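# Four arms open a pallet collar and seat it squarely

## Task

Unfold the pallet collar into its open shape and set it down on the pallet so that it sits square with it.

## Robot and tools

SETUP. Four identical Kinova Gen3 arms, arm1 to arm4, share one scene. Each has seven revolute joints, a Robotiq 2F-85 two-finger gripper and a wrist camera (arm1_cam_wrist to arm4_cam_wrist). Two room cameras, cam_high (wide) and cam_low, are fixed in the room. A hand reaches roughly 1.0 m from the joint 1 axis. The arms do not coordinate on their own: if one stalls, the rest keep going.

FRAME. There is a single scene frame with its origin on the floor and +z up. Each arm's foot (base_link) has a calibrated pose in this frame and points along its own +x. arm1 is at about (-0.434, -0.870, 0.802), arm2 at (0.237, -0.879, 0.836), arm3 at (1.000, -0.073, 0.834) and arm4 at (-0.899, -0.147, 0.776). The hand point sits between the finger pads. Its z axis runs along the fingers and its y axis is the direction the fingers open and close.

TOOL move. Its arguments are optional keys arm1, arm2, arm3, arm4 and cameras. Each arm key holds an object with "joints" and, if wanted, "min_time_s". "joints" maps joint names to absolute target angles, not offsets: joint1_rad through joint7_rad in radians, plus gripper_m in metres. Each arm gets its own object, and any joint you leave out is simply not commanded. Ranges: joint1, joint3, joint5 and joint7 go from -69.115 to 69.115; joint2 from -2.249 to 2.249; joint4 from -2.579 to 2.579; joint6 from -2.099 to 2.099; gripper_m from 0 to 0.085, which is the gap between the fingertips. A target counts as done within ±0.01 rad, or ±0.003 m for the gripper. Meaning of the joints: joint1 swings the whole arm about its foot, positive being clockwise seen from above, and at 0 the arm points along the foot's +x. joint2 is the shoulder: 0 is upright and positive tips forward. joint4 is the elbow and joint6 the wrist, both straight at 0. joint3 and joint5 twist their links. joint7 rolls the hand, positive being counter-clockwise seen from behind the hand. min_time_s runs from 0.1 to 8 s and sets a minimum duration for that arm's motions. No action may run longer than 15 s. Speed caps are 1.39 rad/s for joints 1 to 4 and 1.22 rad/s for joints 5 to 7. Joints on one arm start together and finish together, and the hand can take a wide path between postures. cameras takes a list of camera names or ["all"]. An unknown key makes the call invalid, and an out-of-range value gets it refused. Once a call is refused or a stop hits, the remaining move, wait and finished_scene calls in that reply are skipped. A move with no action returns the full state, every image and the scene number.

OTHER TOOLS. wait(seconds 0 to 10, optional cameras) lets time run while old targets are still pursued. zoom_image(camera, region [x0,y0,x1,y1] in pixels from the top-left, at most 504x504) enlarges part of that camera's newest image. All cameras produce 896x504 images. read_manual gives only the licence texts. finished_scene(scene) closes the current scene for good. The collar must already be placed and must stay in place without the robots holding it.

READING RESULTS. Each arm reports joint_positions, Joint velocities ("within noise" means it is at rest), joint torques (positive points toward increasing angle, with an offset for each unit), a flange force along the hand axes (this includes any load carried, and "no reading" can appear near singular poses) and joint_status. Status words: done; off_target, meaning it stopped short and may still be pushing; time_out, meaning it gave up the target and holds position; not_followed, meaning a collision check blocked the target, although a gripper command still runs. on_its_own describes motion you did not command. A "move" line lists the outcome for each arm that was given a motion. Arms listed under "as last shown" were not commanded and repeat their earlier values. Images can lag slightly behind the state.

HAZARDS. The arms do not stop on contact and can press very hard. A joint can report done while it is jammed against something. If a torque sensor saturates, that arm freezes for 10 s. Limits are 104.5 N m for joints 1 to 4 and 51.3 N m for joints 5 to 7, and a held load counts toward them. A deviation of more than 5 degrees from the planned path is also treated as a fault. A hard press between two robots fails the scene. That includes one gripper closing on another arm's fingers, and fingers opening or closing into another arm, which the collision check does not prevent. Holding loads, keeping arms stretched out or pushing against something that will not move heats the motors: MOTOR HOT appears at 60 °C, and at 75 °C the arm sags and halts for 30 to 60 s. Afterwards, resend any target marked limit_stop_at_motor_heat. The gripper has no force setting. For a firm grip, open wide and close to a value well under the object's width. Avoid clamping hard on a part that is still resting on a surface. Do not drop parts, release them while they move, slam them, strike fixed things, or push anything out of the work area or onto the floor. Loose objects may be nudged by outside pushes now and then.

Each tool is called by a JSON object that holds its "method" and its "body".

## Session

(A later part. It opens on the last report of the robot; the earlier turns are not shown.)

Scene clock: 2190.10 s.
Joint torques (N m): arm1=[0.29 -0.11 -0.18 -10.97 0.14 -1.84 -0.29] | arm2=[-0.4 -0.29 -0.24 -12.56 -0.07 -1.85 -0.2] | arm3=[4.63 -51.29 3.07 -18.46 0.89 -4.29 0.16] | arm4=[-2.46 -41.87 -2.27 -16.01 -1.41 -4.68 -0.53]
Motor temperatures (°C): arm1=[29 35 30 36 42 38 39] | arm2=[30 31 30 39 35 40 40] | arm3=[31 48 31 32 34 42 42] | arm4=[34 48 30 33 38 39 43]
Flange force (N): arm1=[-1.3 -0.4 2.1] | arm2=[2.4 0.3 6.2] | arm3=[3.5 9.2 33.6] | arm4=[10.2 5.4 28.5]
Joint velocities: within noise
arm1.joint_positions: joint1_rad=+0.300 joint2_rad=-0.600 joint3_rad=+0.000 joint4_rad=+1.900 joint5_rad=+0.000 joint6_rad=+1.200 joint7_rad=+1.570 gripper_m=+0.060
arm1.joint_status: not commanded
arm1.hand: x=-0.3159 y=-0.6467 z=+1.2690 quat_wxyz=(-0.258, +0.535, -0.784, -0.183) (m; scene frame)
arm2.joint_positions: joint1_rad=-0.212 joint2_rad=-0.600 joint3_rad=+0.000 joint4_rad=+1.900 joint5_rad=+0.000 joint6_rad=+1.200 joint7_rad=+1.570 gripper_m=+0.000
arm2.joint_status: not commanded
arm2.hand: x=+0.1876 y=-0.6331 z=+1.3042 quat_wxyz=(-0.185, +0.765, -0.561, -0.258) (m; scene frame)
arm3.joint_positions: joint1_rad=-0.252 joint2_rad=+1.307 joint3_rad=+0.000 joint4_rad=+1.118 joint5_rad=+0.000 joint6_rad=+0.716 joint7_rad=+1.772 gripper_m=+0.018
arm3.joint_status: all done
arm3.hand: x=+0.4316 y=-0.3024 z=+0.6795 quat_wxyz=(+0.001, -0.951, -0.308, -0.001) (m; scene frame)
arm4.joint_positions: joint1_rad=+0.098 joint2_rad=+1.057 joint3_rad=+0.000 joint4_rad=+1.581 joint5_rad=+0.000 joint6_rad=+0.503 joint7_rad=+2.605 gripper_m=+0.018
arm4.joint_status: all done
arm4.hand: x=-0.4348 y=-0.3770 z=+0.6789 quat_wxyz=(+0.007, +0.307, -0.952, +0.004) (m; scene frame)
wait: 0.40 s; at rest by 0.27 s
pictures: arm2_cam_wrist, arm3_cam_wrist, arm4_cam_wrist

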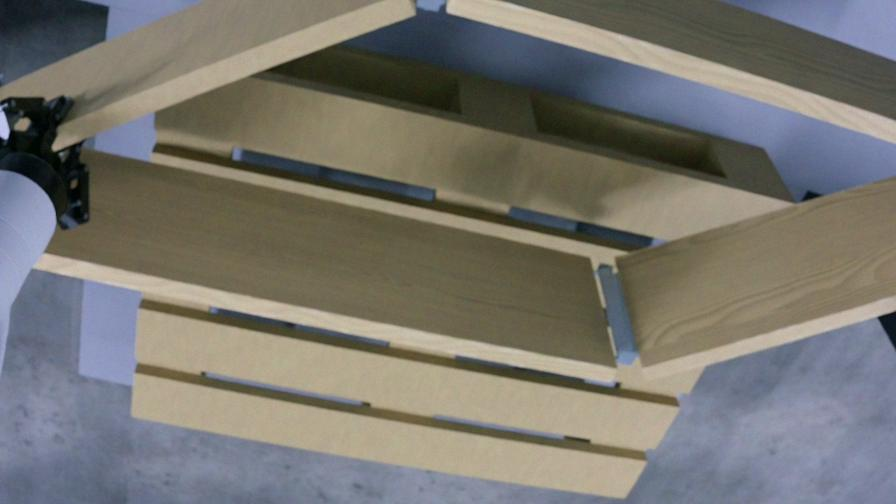

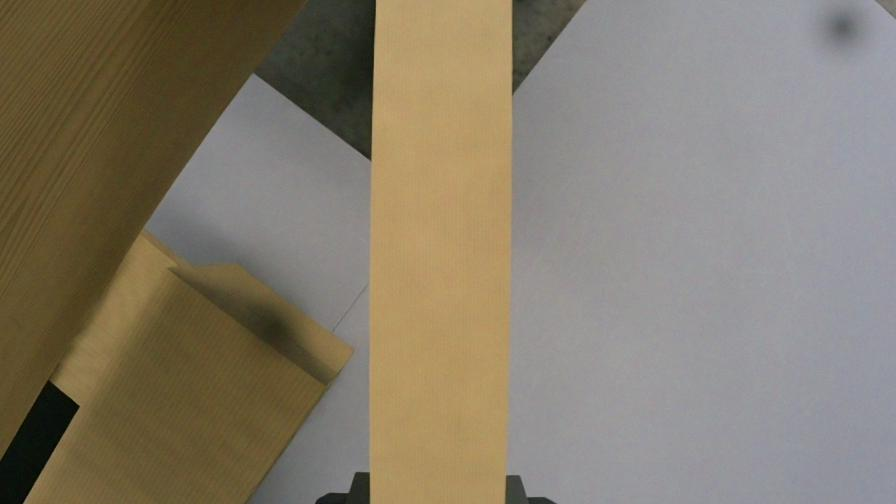

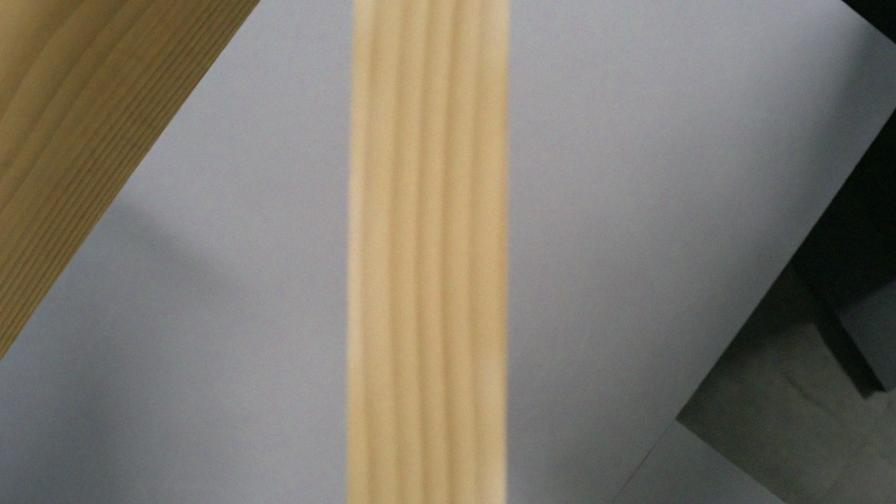

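{"method": "move", "body": {"arm3": {"joints": {"joint1_rad": -0.1785, "joint2_rad": 1.2847, "joint4_rad": 1.1869, "joint6_rad": 0.6701, "joint7_rad": 1.9511}, "min_time_s": 2}, "arm4": {"joints": {"joint1_rad": 0.0285, "joint2_rad": 1.0419, "joint4_rad": 1.6313, "joint6_rad": 0.4684, "joint7_rad": 2.64}, "min_time_s": 2}}}

{"method": "wait", "body": {"seconds": 0.4}}

Scene clock: 2209.57 s.
Joint torques (N m): arm1=[0.2 -0.19 -0.17 -10.88 0.12 -1.85 -0.23] | arm2=[-0.37 -0.34 -0.21 -12.59 -0.08 -1.84 -0.18] | arm3=[2.1 -47.24 0.32 -13.97 -0.02 -2.16 0.35] | arm4=[-0.18 -37.75 -0.1 -10.74 -0.75 -1.94 -0.28]
Motor temperatures (°C): arm1=[29 35 30 36 42 38 39] | arm2=[30 31 30 39 35 40 40] | arm3=[31 49 31 33 34 43 42] | arm4=[34 48 30 33 38 39 43]
Flange force (N): arm1=[-1.7 -0.2 1.9] | arm2=[2.3 0.4 6.4] | arm3=[-2.9 3.5 33.4] | arm4=[2.7 1.7 28.3]
move: arm3 done; arm4 done
Joint velocities: within noise
arm1, arm2: as last shown
arm3.joint_positions: joint1_rad=-0.178 joint2_rad=+1.285 joint3_rad=+0.000 joint4_rad=+1.187 joint5_rad=+0.000 joint6_rad=+0.670 joint7_rad=+1.951 gripper_m=+0.018
arm3.joint_status: all done
arm3.hand: x=+0.4290 y=-0.2551 z=+0.6795 quat_wxyz=(+0.001, -0.934, -0.357, -0.001) (m; scene frame)
arm4.joint_positions: joint1_rad=+0.029 joint2_rad=+1.042 joint3_rad=+0.000 joint4_rad=+1.631 joint5_rad=+0.000 joint6_rad=+0.468 joint7_rad=+2.640 gripper_m=+0.018
arm4.joint_status: all done
arm4.hand: x=-0.4322 y=-0.3398 z=+0.6789 quat_wxyz=(+0.007, +0.356, -0.934, +0.004) (m; scene frame)
pictures: none

Scene clock: 2209.97 s.
Joint torques (N m): arm1=[0.17 -0.18 -0.16 -10.93 0.11 -1.82 -0.22] | arm2=[-0.39 -0.25 -0.24 -12.6 -0.11 -1.83 -0.17] | arm3=[2.07 -47.18 0.32 -13.96 -0.04 -2.16 0.33] | arm4=[-0.2 -37.8 -0.07 -10.66 -0.73 -1.91 -0.35]
Motor temperatures (°C): arm1=[29 35 30 36 42 38 39] | arm2=[30 31 30 39 35 40 40] | arm3=[31 49 31 33 34 43 42] | arm4=[34 48 30 33 38 39 43]
Flange force (N): arm1=[-1.5 -0.1 2.1] | arm2=[2.6 0.3 6.4] | arm3=[-2.8 3.4 33.3] | arm4=[2.7 1.4 28.5]
Joint velocities: within noise
arm1.joint_positions: joint1_rad=+0.300 joint2_rad=-0.600 joint3_rad=+0.000 joint4_rad=+1.900 joint5_rad=+0.000 joint6_rad=+1.200 joint7_rad=+1.570 gripper_m=+0.060
arm1.joint_status: not commanded
arm1.hand: x=-0.3159 y=-0.6467 z=+1.2690 quat_wxyz=(-0.258, +0.535, -0.784, -0.183) (m; scene frame)
arm2.joint_positions: joint1_rad=-0.212 joint2_rad=-0.600 joint3_rad=+0.000 joint4_rad=+1.900 joint5_rad=+0.000 joint6_rad=+1.200 joint7_rad=+1.570 gripper_m=+0.000
arm2.joint_status: not commanded
arm2.hand: x=+0.1876 y=-0.6331 z=+1.3042 quat_wxyz=(-0.185, +0.765, -0.561, -0.258) (m; scene frame)
arm3.joint_positions: joint1_rad=-0.178 joint2_rad=+1.285 joint3_rad=+0.000 joint4_rad=+1.187 joint5_rad=+0.000 joint6_rad=+0.670 joint7_rad=+1.951 gripper_m=+0.018
arm3.joint_status: all done
arm3.hand: x=+0.4291 y=-0.2551 z=+0.6795 quat_wxyz=(+0.001, -0.934, -0.357, -0.001) (m; scene frame)
arm4.joint_positions: joint1_rad=+0.029 joint2_rad=+1.042 joint3_rad=+0.000 joint4_rad=+1.631 joint5_rad=+0.000 joint6_rad=+0.468 joint7_rad=+2.640 gripper_m=+0.018
arm4.joint_status: all done
arm4.hand: x=-0.4322 y=-0.3398 z=+0.6789 quat_wxyz=(+0.007, +0.356, -0.934, +0.004) (m; scene frame)
wait: 0.40 s; at rest by 0.27 s
pictures: none

{"method": "move", "body": {"arm3": {"joints": {"joint1_rad": -0.1031, "joint2_rad": 1.2781, "joint4_rad": 1.2067, "joint6_rad": 0.6568, "joint7_rad": 2.1367}, "min_time_s": 2}, "arm4": {"joints": {"joint1_rad": -0.0406, "joint2_rad": 1.0272, "joint4_rad": 1.6822, "joint6_rad": 0.4322, "joint7_rad": 2.6812}, "min_time_s": 2}}}

{"method": "wait", "body": {"seconds": 0.4}}

{"method": "move", "body": {"arm3": {"joints": {"joint1_rad": -0.0275, "joint2_rad": 1.2776, "joint4_rad": 1.208, "joint6_rad": 0.656, "joint7_rad": 2.3224}, "min_time_s": 2}, "arm4": {"joints": {"joint1_rad": -0.1141, "joint2_rad": 1.0161, "joint4_rad": 1.7209, "joint6_rad": 0.4046, "joint7_rad": 2.7178}, "min_time_s": 2}}}

{"method": "wait", "body": {"seconds": 0.4, "cameras": ["arm3_cam_wrist", "arm4_cam_wrist", "arm2_cam_wrist", "arm1_cam_wrist", "cam_high", "cam_low"]}}

Scene clock: 2452.50 s.
Joint torques (N m): arm1=[0.26 -0.2 -0.17 -10.92 0.15 -1.88 -0.27] | arm2=[-0.33 -0.35 -0.27 -12.55 -0.1 -1.85 -0.19] | arm3=[1.13 -45.47 -0.94 -11.77 -0.41 -1.05 0.48] | arm4=[0.51 -35.06 0.72 -7.46 -0.4 -0.42 -0.17]
Motor temperatures (°C): arm1=[29 34 30 36 42 38 39] | arm2=[30 31 30 39 35 40 40] | arm3=[31 48 31 33 34 42 42] | arm4=[33 45 30 32 38 39 43]
Flange force (N): arm1=[-1.6 -0.3 1.9] | arm2=[2.2 0.1 6.3] | arm3=[-5.7 -0.4 33.5] | arm4=[-0.5 -1.2 28.1]
move: arm3 done; arm4 done
Joint velocities: within noise
arm1, arm2: as last shown
arm3.joint_positions: joint1_rad=-0.103 joint2_rad=+1.278 joint3_rad=+0.000 joint4_rad=+1.207 joint5_rad=+0.000 joint6_rad=+0.657 joint7_rad=+2.137 gripper_m=+0.018
arm3.joint_status: all done
arm3.hand: x=+0.4209 y=-0.2106 z=+0.6797 quat_wxyz=(+0.001, -0.913, -0.408, -0.001) (m; scene frame)
arm4.joint_positions: joint1_rad=-0.041 joint2_rad=+1.027 joint3_rad=+0.000 joint4_rad=+1.682 joint5_rad=+0.000 joint6_rad=+0.432 joint7_rad=+2.681 gripper_m=+0.018
arm4.joint_status: all done
arm4.hand: x=-0.4330 y=-0.3035 z=+0.6788 quat_wxyz=(+0.007, +0.407, -0.913, +0.004) (m; scene frame)
pictures: none

Scene clock: 2452.90 s.
Joint torques (N m): arm1=[0.26 -0.14 -0.19 -10.92 0.19 -1.85 -0.25] | arm2=[-0.38 -0.3 -0.19 -12.57 -0.07 -1.83 -0.22] | arm3=[1.11 -45.41 -0.91 -11.75 -0.44 -1.05 0.46] | arm4=[0.52 -35.14 0.7 -7.44 -0.38 -0.4 -0.11]
Motor temperatures (°C): arm1=[29 34 30 36 42 38 39] | arm2=[30 31 30 39 35 40 40] | arm3=[31 48 31 33 34 42 42] | arm4=[33 45 30 32 38 39 43]
Flange force (N): arm1=[-1.5 -0.3 2.0] | arm2=[2.4 0.4 6.3] | arm3=[-5.7 -0.5 33.4] | arm4=[-0.6 -1.2 28.3]
Joint velocities: within noise
arm1.joint_positions: joint1_rad=+0.300 joint2_rad=-0.600 joint3_rad=+0.000 joint4_rad=+1.900 joint5_rad=+0.000 joint6_rad=+1.200 joint7_rad=+1.570 gripper_m=+0.060
arm1.joint_status: not commanded
arm1.hand: x=-0.3159 y=-0.6467 z=+1.2690 quat_wxyz=(-0.258, +0.535, -0.784, -0.183) (m; scene frame)
arm2.joint_positions: joint1_rad=-0.212 joint2_rad=-0.600 joint3_rad=+0.000 joint4_rad=+1.900 joint5_rad=+0.000 joint6_rad=+1.200 joint7_rad=+1.570 gripper_m=+0.000
arm2.joint_status: not commanded
arm2.hand: x=+0.1876 y=-0.6331 z=+1.3042 quat_wxyz=(-0.185, +0.765, -0.561, -0.258) (m; scene frame)
arm3.joint_positions: joint1_rad=-0.103 joint2_rad=+1.278 joint3_rad=+0.000 joint4_rad=+1.207 joint5_rad=+0.000 joint6_rad=+0.657 joint7_rad=+2.137 gripper_m=+0.018
arm3.joint_status: all done
arm3.hand: x=+0.4209 y=-0.2106 z=+0.6797 quat_wxyz=(+0.001, -0.913, -0.408, -0.001) (m; scene frame)
arm4.joint_positions: joint1_rad=-0.041 joint2_rad=+1.027 joint3_rad=+0.000 joint4_rad=+1.682 joint5_rad=+0.000 joint6_rad=+0.432 joint7_rad=+2.681 gripper_m=+0.018
arm4.joint_status: all done
arm4.hand: x=-0.4330 y=-0.3035 z=+0.6788 quat_wxyz=(+0.007, +0.407, -0.913, +0.004) (m; scene frame)
wait: 0.40 s; at rest by 0.27 s
pictures: none

Scene clock: 2455.20 s.
Joint torques (N m): arm1=[0.18 -0.15 -0.13 -10.9 0.16 -1.88 -0.26] | arm2=[-0.35 -0.27 -0.26 -12.57 -0.08 -1.83 -0.21] | arm3=[0.61 -43.8 -1.76 -9.7 -0.71 0.12 0.6] | arm4=[0.92 -32.79 1 -4.72 -0.19 1.03 -0.05]
Motor temperatures (°C): arm1=[29 34 30 36 42 38 39] | arm2=[30 31 30 39 35 40 40] | arm3=[31 48 31 33 34 42 42] | arm4=[33 45 30 32 38 39 43]
Flange force (N): arm1=[-1.5 -0.1 1.8] | arm2=[2.5 0.1 6.3] | arm3=[-7.5 -4.4 33.4] | arm4=[-2.5 -3.5 28.1]
move: arm3 done; arm4 done
Joint velocities: within noise
arm1, arm2: as last shown
arm3.joint_positions: joint1_rad=-0.027 joint2_rad=+1.278 joint3_rad=+0.000 joint4_rad=+1.208 joint5_rad=+0.000 joint6_rad=+0.656 joint7_rad=+2.322 gripper_m=+0.018
arm3.joint_status: all done
arm3.hand: x=+0.4123 y=-0.1663 z=+0.6798 quat_wxyz=(+0.001, -0.889, -0.458, -0.001) (m; scene frame)
arm4.joint_positions: joint1_rad=-0.114 joint2_rad=+1.016 joint3_rad=+0.000 joint4_rad=+1.721 joint5_rad=+0.000 joint6_rad=+0.405 joint7_rad=+2.718 gripper_m=+0.018
arm4.joint_status: all done
arm4.hand: x=-0.4330 y=-0.2667 z=+0.6789 quat_wxyz=(+0.007, +0.457, -0.889, +0.003) (m; scene frame)
pictures: none

Scene clock: 2455.60 s.
Joint torques (N m): arm1=[0.25 -0.14 -0.17 -10.91 0.13 -1.81 -0.24] | arm2=[-0.39 -0.31 -0.21 -12.6 -0.08 -1.84 -0.18] | arm3=[0.55 -43.8 -1.76 -9.75 -0.73 0.12 0.59] | arm4=[0.94 -32.83 0.9 -4.67 -0.17 0.96 0]
Motor temperatures (°C): arm1=[29 34 30 36 42 38 39] | arm2=[30 31 30 39 35 40 40] | arm3=[31 48 31 33 34 42 42] | arm4=[33 45 30 32 38 39 43]
Flange force (N): arm1=[-1.5 -0.2 2.1] | arm2=[2.4 0.4 6.4] | arm3=[-7.3 -4.4 33.4] | arm4=[-2.8 -3.8 28.1]
Joint velocities: within noise
arm1.joint_positions: joint1_rad=+0.300 joint2_rad=-0.600 joint3_rad=+0.000 joint4_rad=+1.900 joint5_rad=+0.000 joint6_rad=+1.200 joint7_rad=+1.570 gripper_m=+0.060
arm1.joint_status: not commanded
arm1.hand: x=-0.3159 y=-0.6467 z=+1.2690 quat_wxyz=(-0.258, +0.535, -0.784, -0.183) (m; scene frame)
arm2.joint_positions: joint1_rad=-0.212 joint2_rad=-0.600 joint3_rad=+0.000 joint4_rad=+1.900 joint5_rad=+0.000 joint6_rad=+1.200 joint7_rad=+1.570 gripper_m=+0.000
arm2.joint_status: not commanded
arm2.hand: x=+0.1876 y=-0.6331 z=+1.3042 quat_wxyz=(-0.185, +0.765, -0.561, -0.258) (m; scene frame)
arm3.joint_positions: joint1_rad=-0.027 joint2_rad=+1.278 joint3_rad=+0.000 joint4_rad=+1.208 joint5_rad=+0.000 joint6_rad=+0.656 joint7_rad=+2.322 gripper_m=+0.018
arm3.joint_status: all done
arm3.hand: x=+0.4123 y=-0.1663 z=+0.6798 quat_wxyz=(+0.001, -0.889, -0.458, -0.001) (m; scene frame)
arm4.joint_positions: joint1_rad=-0.114 joint2_rad=+1.016 joint3_rad=+0.000 joint4_rad=+1.721 joint5_rad=+0.000 joint6_rad=+0.405 joint7_rad=+2.718 gripper_m=+0.018
arm4.joint_status: all done
arm4.hand: x=-0.4330 y=-0.2667 z=+0.6789 quat_wxyz=(+0.007, +0.457, -0.889, +0.003) (m; scene frame)
wait: 0.40 s; at rest by 0.27 s
pictures: arm1_cam_wrist, arm2_cam_wrist, arm3_cam_wrist, arm4_cam_wrist, cam_high, cam_low

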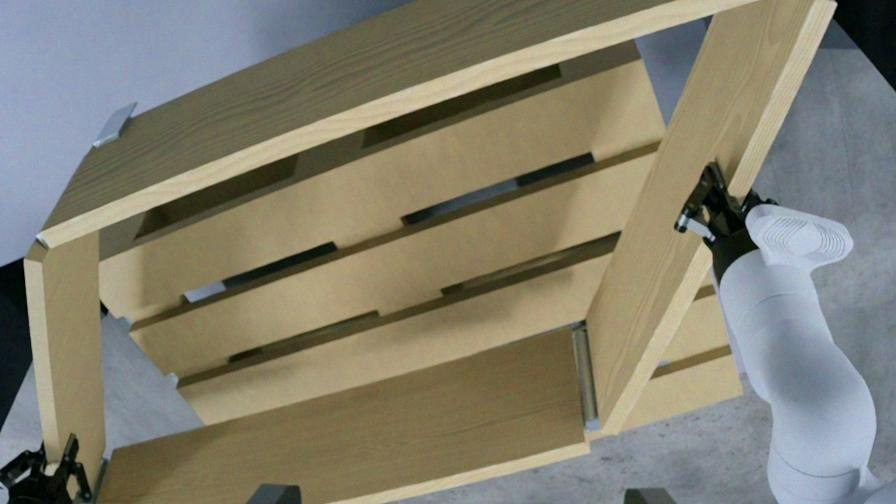

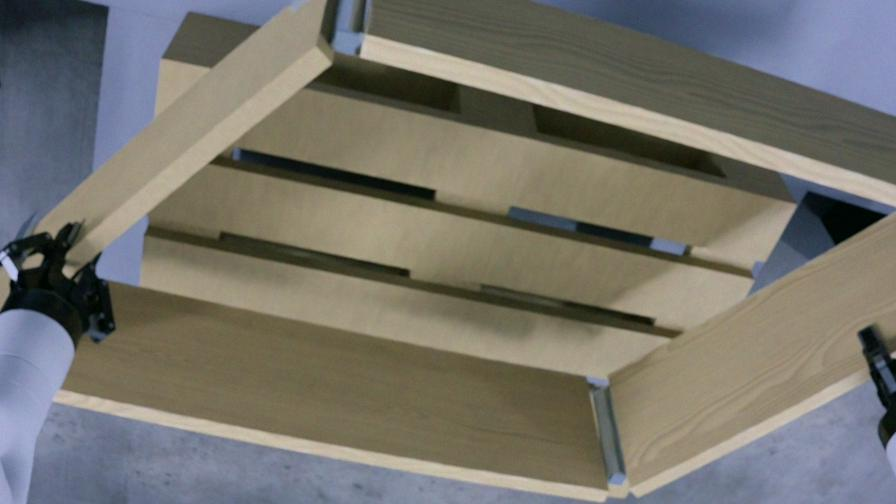

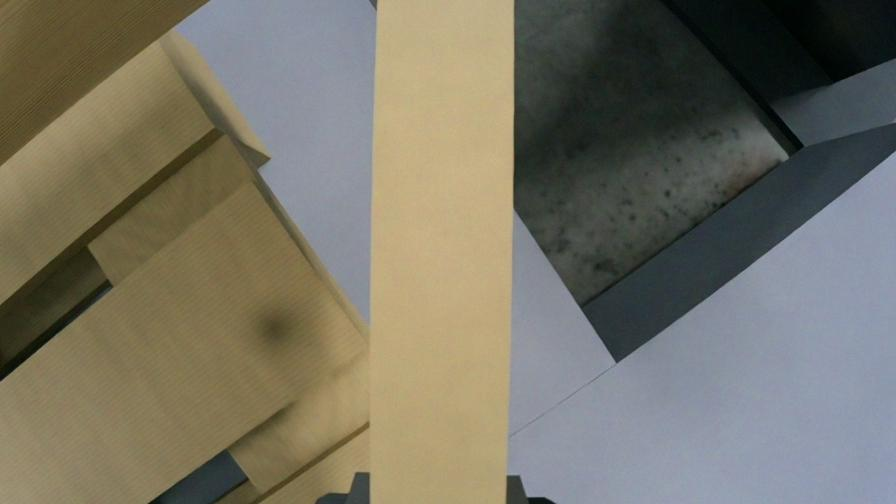

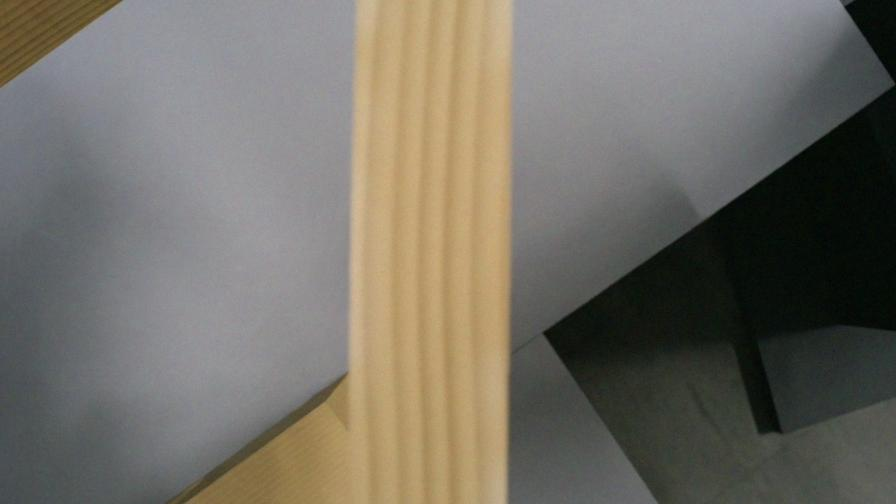

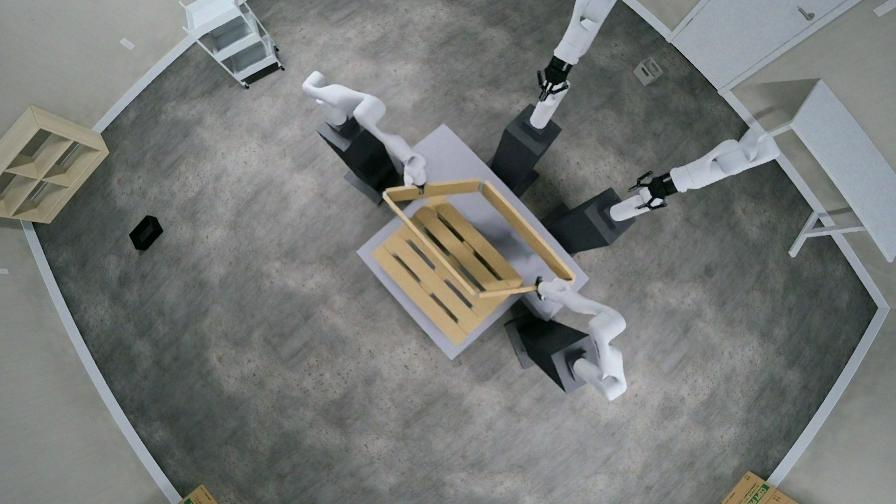

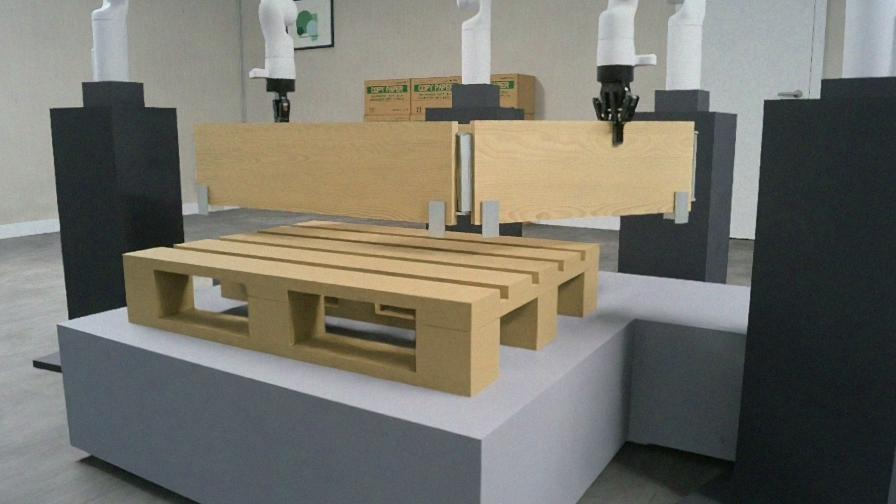

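{"method": "move", "body": {"arm3": {"joints":{"joint1_rad":0.0472,"joint2_rad":1.2857,"joint4_rad":1.1836,"joint6_rad":0.6723,"joint7_rad":2.5072},"min_time_s":2}, "arm4": {"joints":{"joint1_rad":-0.1914,"joint2_rad":1.0084,"joint4_rad":1.7484,"joint6_rad":0.3848,"joint7_rad":2.7507},"min_time_s":2}}}

{"method": "wait", "body": {"seconds": 0.4}}

Scene clock: 2517.90 s.
Joint torques (N m): arm1=[0.26 -0.16 -0.17 -10.88 0.1 -1.84 -0.26] | arm2=[-0.34 -0.3 -0.24 -12.6 -0.11 -1.83 -0.19] | arm3=[0.79 -44.57 -1.72 -10.43 -0.81 -0.01 0.53] | arm4=[0.67 -32.46 0.68 -4.75 -0.21 0.85 0]
Motor temperatures (°C): arm1=[29 34 30 36 42 38 39] | arm2=[30 31 30 39 35 40 40] | arm3=[31 47 31 33 34 42 42] | arm4=[33 45 30 32 37 39 43]
Flange force (N): arm1=[-1.6 -0.3 1.9] | arm2=[2.4 0.2 6.4] | arm3=[-6.1 -4.8 33.7] | arm4=[-1.8 -3.0 27.9]
move: arm3 done; arm4 done
Joint velocities: within noise
arm1, arm2: as last shown
arm3.joint_positions: joint1_rad=+0.047 joint2_rad=+1.286 joint3_rad=+0.000 joint4_rad=+1.184 joint5_rad=+0.000 joint6_rad=+0.672 joint7_rad=+2.507 gripper_m=+0.018
arm3.joint_status: all done
arm3.hand: x=+0.4021 y=-0.1229 z=+0.6798 quat_wxyz=(+0.001, -0.862, -0.506, -0.001) (m; scene frame)
arm4.joint_positions: joint1_rad=-0.191 joint2_rad=+1.008 joint3_rad=+0.000 joint4_rad=+1.748 joint5_rad=+0.000 joint6_rad=+0.385 joint7_rad=+2.751 gripper_m=+0.018
arm4.joint_status: all done
arm4.hand: x=-0.4326 y=-0.2294 z=+0.6787 quat_wxyz=(+0.007, +0.505, -0.863, +0.003) (m; scene frame)
pictures: none

Scene clock: 2518.30 s.
Joint torques (N m): arm1=[0.22 -0.18 -0.2 -10.9 0.13 -1.82 -0.23] | arm2=[-0.36 -0.31 -0.22 -12.56 -0.06 -1.84 -0.17] | arm3=[0.76 -44.59 -1.74 -10.42 -0.79 -0.02 0.52] | arm4=[0.74 -32.45 0.7 -4.75 -0.22 0.88 0.03]
Motor temperatures (°C): arm1=[29 34 30 36 42 38 39] | arm2=[30 31 30 39 35 40 40] | arm3=[31 47 31 33 34 42 42] | arm4=[33 45 30 32 37 39 43]
Flange force (N): arm1=[-1.6 -0.3 2.0] | arm2=[2.3 0.3 6.3] | arm3=[-6.1 -4.9 33.8] | arm4=[-2.0 -2.8 27.9]
Joint velocities: within noise
arm1.joint_positions: joint1_rad=+0.300 joint2_rad=-0.600 joint3_rad=+0.000 joint4_rad=+1.900 joint5_rad=+0.000 joint6_rad=+1.200 joint7_rad=+1.570 gripper_m=+0.060
arm1.joint_status: not commanded
arm1.hand: x=-0.3159 y=-0.6467 z=+1.2690 quat_wxyz=(-0.258, +0.535, -0.784, -0.183) (m; scene frame)
arm2.joint_positions: joint1_rad=-0.212 joint2_rad=-0.600 joint3_rad=+0.000 joint4_rad=+1.900 joint5_rad=+0.000 joint6_rad=+1.200 joint7_rad=+1.570 gripper_m=+0.000
arm2.joint_status: not commanded
arm2.hand: x=+0.1876 y=-0.6331 z=+1.3042 quat_wxyz=(-0.185, +0.765, -0.561, -0.258) (m; scene frame)
arm3.joint_positions: joint1_rad=+0.047 joint2_rad=+1.286 joint3_rad=+0.000 joint4_rad=+1.184 joint5_rad=+0.000 joint6_rad=+0.672 joint7_rad=+2.507 gripper_m=+0.018
arm3.joint_status: all done
arm3.hand: x=+0.4021 y=-0.1229 z=+0.6798 quat_wxyz=(+0.001, -0.862, -0.506, -0.001) (m; scene frame)
arm4.joint_positions: joint1_rad=-0.191 joint2_rad=+1.008 joint3_rad=+0.000 joint4_rad=+1.748 joint5_rad=+0.000 joint6_rad=+0.385 joint7_rad=+2.751 gripper_m=+0.018
arm4.joint_status: all done
arm4.hand: x=-0.4326 y=-0.2294 z=+0.6787 quat_wxyz=(+0.007, +0.505, -0.863, +0.003) (m; scene frame)
wait: 0.40 s; at rest by 0.27 s
pictures: none

{"method": "move", "body": {"arm3": {"joints":{"joint1_rad":0.1200,"joint2_rad":1.3005,"joint4_rad":1.1385,"joint6_rad":0.7026,"joint7_rad":2.6902},"min_time_s":2}, "arm4": {"joints":{"joint1_rad":-0.2713,"joint2_rad":1.0034,"joint4_rad":1.7645,"joint6_rad":0.3737,"joint7_rad":2.7809},"min_time_s":2}}}

{"method": "wait", "body": {"seconds": 0.4}}

Scene clock: 2543.00 s.
Joint torques (N m): arm1=[0.18 -0.16 -0.17 -10.88 0.13 -1.82 -0.27] | arm2=[-0.35 -0.28 -0.26 -12.54 -0.11 -1.84 -0.17] | arm3=[0.89 -45.63 -1.68 -11.29 -0.91 -0.15 0.46] | arm4=[0.73 -32.33 0.72 -5.12 -0.26 0.7 -0.06]
Motor temperatures (°C): arm1=[29 34 30 36 42 38 39] | arm2=[30 31 30 39 35 40 40] | arm3=[31 46 31 33 34 42 42] | arm4=[33 45 30 32 37 39 43]
Flange force (N): arm1=[-1.6 -0.2 2.0] | arm2=[2.4 0.2 6.2] | arm3=[-4.9 -5.3 34.1] | arm4=[-1.3 -1.5 27.6]
move: arm3 done; arm4 done
Joint velocities: within noise
arm1, arm2: as last shown
arm3.joint_positions: joint1_rad=+0.120 joint2_rad=+1.300 joint3_rad=+0.000 joint4_rad=+1.138 joint5_rad=+0.000 joint6_rad=+0.703 joint7_rad=+2.690 gripper_m=+0.018
arm3.joint_status: all done
arm3.hand: x=+0.3909 y=-0.0797 z=+0.6799 quat_wxyz=(+0.001, -0.833, -0.553, -0.001) (m; scene frame)
arm4.joint_positions: joint1_rad=-0.271 joint2_rad=+1.003 joint3_rad=+0.000 joint4_rad=+1.765 joint5_rad=+0.000 joint6_rad=+0.374 joint7_rad=+2.781 gripper_m=+0.018
arm4.joint_status: all done
arm4.hand: x=-0.4319 y=-0.1916 z=+0.6787 quat_wxyz=(+0.007, +0.552, -0.834, +0.003) (m; scene frame)
pictures: none

Scene clock: 2543.40 s.
Joint torques (N m): arm1=[0.2 -0.18 -0.19 -10.95 0.13 -1.83 -0.22] | arm2=[-0.38 -0.29 -0.28 -12.57 -0.09 -1.85 -0.19] | arm3=[0.93 -45.62 -1.73 -11.32 -0.93 -0.16 0.48] | arm4=[0.71 -32.36 0.72 -5.02 -0.26 0.68 -0.02]
Motor temperatures (°C): arm1=[29 34 30 36 42 38 39] | arm2=[30 31 30 39 35 40 40] | arm3=[31 46 31 33 34 42 42] | arm4=[33 45 30 32 37 39 43]
Flange force (N): arm1=[-1.5 -0.2 2.2] | arm2=[2.4 0.1 6.3] | arm3=[-5.0 -5.1 34.1] | arm4=[-1.5 -2.0 27.7]
Joint velocities: within noise
arm1.joint_positions: joint1_rad=+0.300 joint2_rad=-0.600 joint3_rad=+0.000 joint4_rad=+1.900 joint5_rad=+0.000 joint6_rad=+1.200 joint7_rad=+1.570 gripper_m=+0.060
arm1.joint_status: not commanded
arm1.hand: x=-0.3159 y=-0.6467 z=+1.2690 quat_wxyz=(-0.258, +0.535, -0.784, -0.183) (m; scene frame)
arm2.joint_positions: joint1_rad=-0.212 joint2_rad=-0.600 joint3_rad=+0.000 joint4_rad=+1.900 joint5_rad=+0.000 joint6_rad=+1.200 joint7_rad=+1.570 gripper_m=+0.000
arm2.joint_status: not commanded
arm2.hand: x=+0.1876 y=-0.6331 z=+1.3042 quat_wxyz=(-0.185, +0.765, -0.561, -0.258) (m; scene frame)
arm3.joint_positions: joint1_rad=+0.120 joint2_rad=+1.301 joint3_rad=+0.000 joint4_rad=+1.138 joint5_rad=+0.000 joint6_rad=+0.703 joint7_rad=+2.690 gripper_m=+0.018
arm3.joint_status: all done
arm3.hand: x=+0.3910 y=-0.0797 z=+0.6799 quat_wxyz=(+0.001, -0.833, -0.553, -0.001) (m; scene frame)
arm4.joint_positions: joint1_rad=-0.271 joint2_rad=+1.003 joint3_rad=+0.000 joint4_rad=+1.765 joint5_rad=+0.000 joint6_rad=+0.374 joint7_rad=+2.781 gripper_m=+0.018
arm4.joint_status: all done
arm4.hand: x=-0.4319 y=-0.1916 z=+0.6787 quat_wxyz=(+0.007, +0.552, -0.834, +0.003) (m; scene frame)
wait: 0.40 s; at rest by 0.27 s
pictures: none

{"method": "move", "body": {"cameras": ["arm2_cam_wrist","arm1_cam_wrist"]}}

Scene clock: 2560.70 s.
Joint torques (N m): arm1=[0.17 -0.16 -0.14 -10.98 0.14 -1.83 -0.24] | arm2=[-0.37 -0.32 -0.24 -12.59 -0.06 -1.83 -0.18] | arm3=[0.9 -45.63 -1.71 -11.29 -0.93 -0.17 0.45] | arm4=[0.62 -32.33 0.72 -5.08 -0.24 0.67 -0.04]
Motor temperatures (°C): arm1=[29 34 30 36 42 38 39] | arm2=[30 31 30 39 35 40 40] | arm3=[31 45 31 33 34 42 42] | arm4=[33 45 30 32 37 39 43]
Flange force (N): arm1=[-1.3 0.0 2.2] | arm2=[2.4 0.3 6.4] | arm3=[-5.0 -5.4 34.1] | arm4=[-1.2 -1.8 27.6]
Joint velocities: within noise
arm1.joint_positions: joint1_rad=+0.300 joint2_rad=-0.600 joint3_rad=+0.000 joint4_rad=+1.900 joint5_rad=+0.000 joint6_rad=+1.200 joint7_rad=+1.570 gripper_m=+0.060
arm1.joint_status: not commanded
arm1.hand: x=-0.3159 y=-0.6467 z=+1.2690 quat_wxyz=(-0.258, +0.535, -0.784, -0.183) (m; scene frame)
arm2.joint_positions: joint1_rad=-0.212 joint2_rad=-0.600 joint3_rad=+0.000 joint4_rad=+1.900 joint5_rad=+0.000 joint6_rad=+1.200 joint7_rad=+1.570 gripper_m=+0.000
arm2.joint_status: not commanded
arm2.hand: x=+0.1876 y=-0.6331 z=+1.3042 quat_wxyz=(-0.185, +0.765, -0.561, -0.258) (m; scene frame)
arm3.joint_positions: joint1_rad=+0.120 joint2_rad=+1.301 joint3_rad=+0.000 joint4_rad=+1.138 joint5_rad=+0.000 joint6_rad=+0.703 joint7_rad=+2.690 gripper_m=+0.018
arm3.joint_status: all done
arm3.hand: x=+0.3910 y=-0.0797 z=+0.6799 quat_wxyz=(+0.001, -0.833, -0.553, -0.001) (m; scene frame)
arm4.joint_positions: joint1_rad=-0.271 joint2_rad=+1.003 joint3_rad=+0.000 joint4_rad=+1.765 joint5_rad=+0.000 joint6_rad=+0.374 joint7_rad=+2.781 gripper_m=+0.018
arm4.joint_status: all done
arm4.hand: x=-0.4319 y=-0.1916 z=+0.6787 quat_wxyz=(+0.008, +0.552, -0.834, +0.002) (m; scene frame)
pictures: arm1_cam_wrist, arm2_cam_wrist

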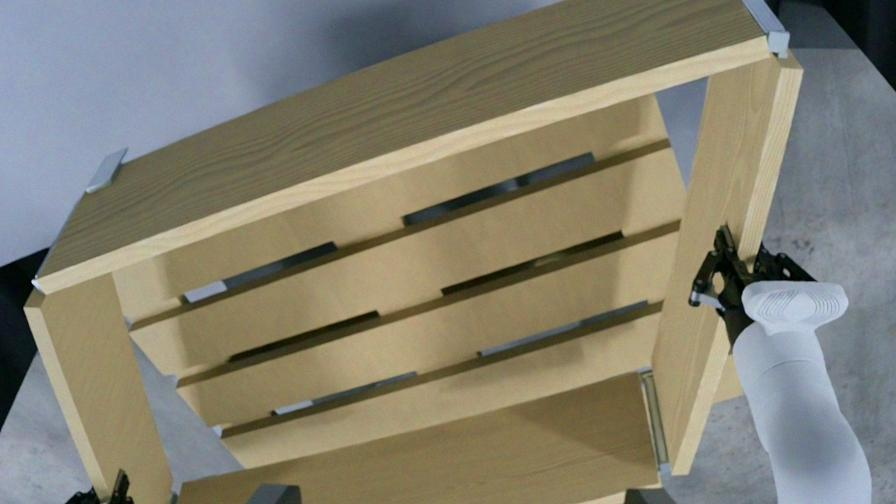

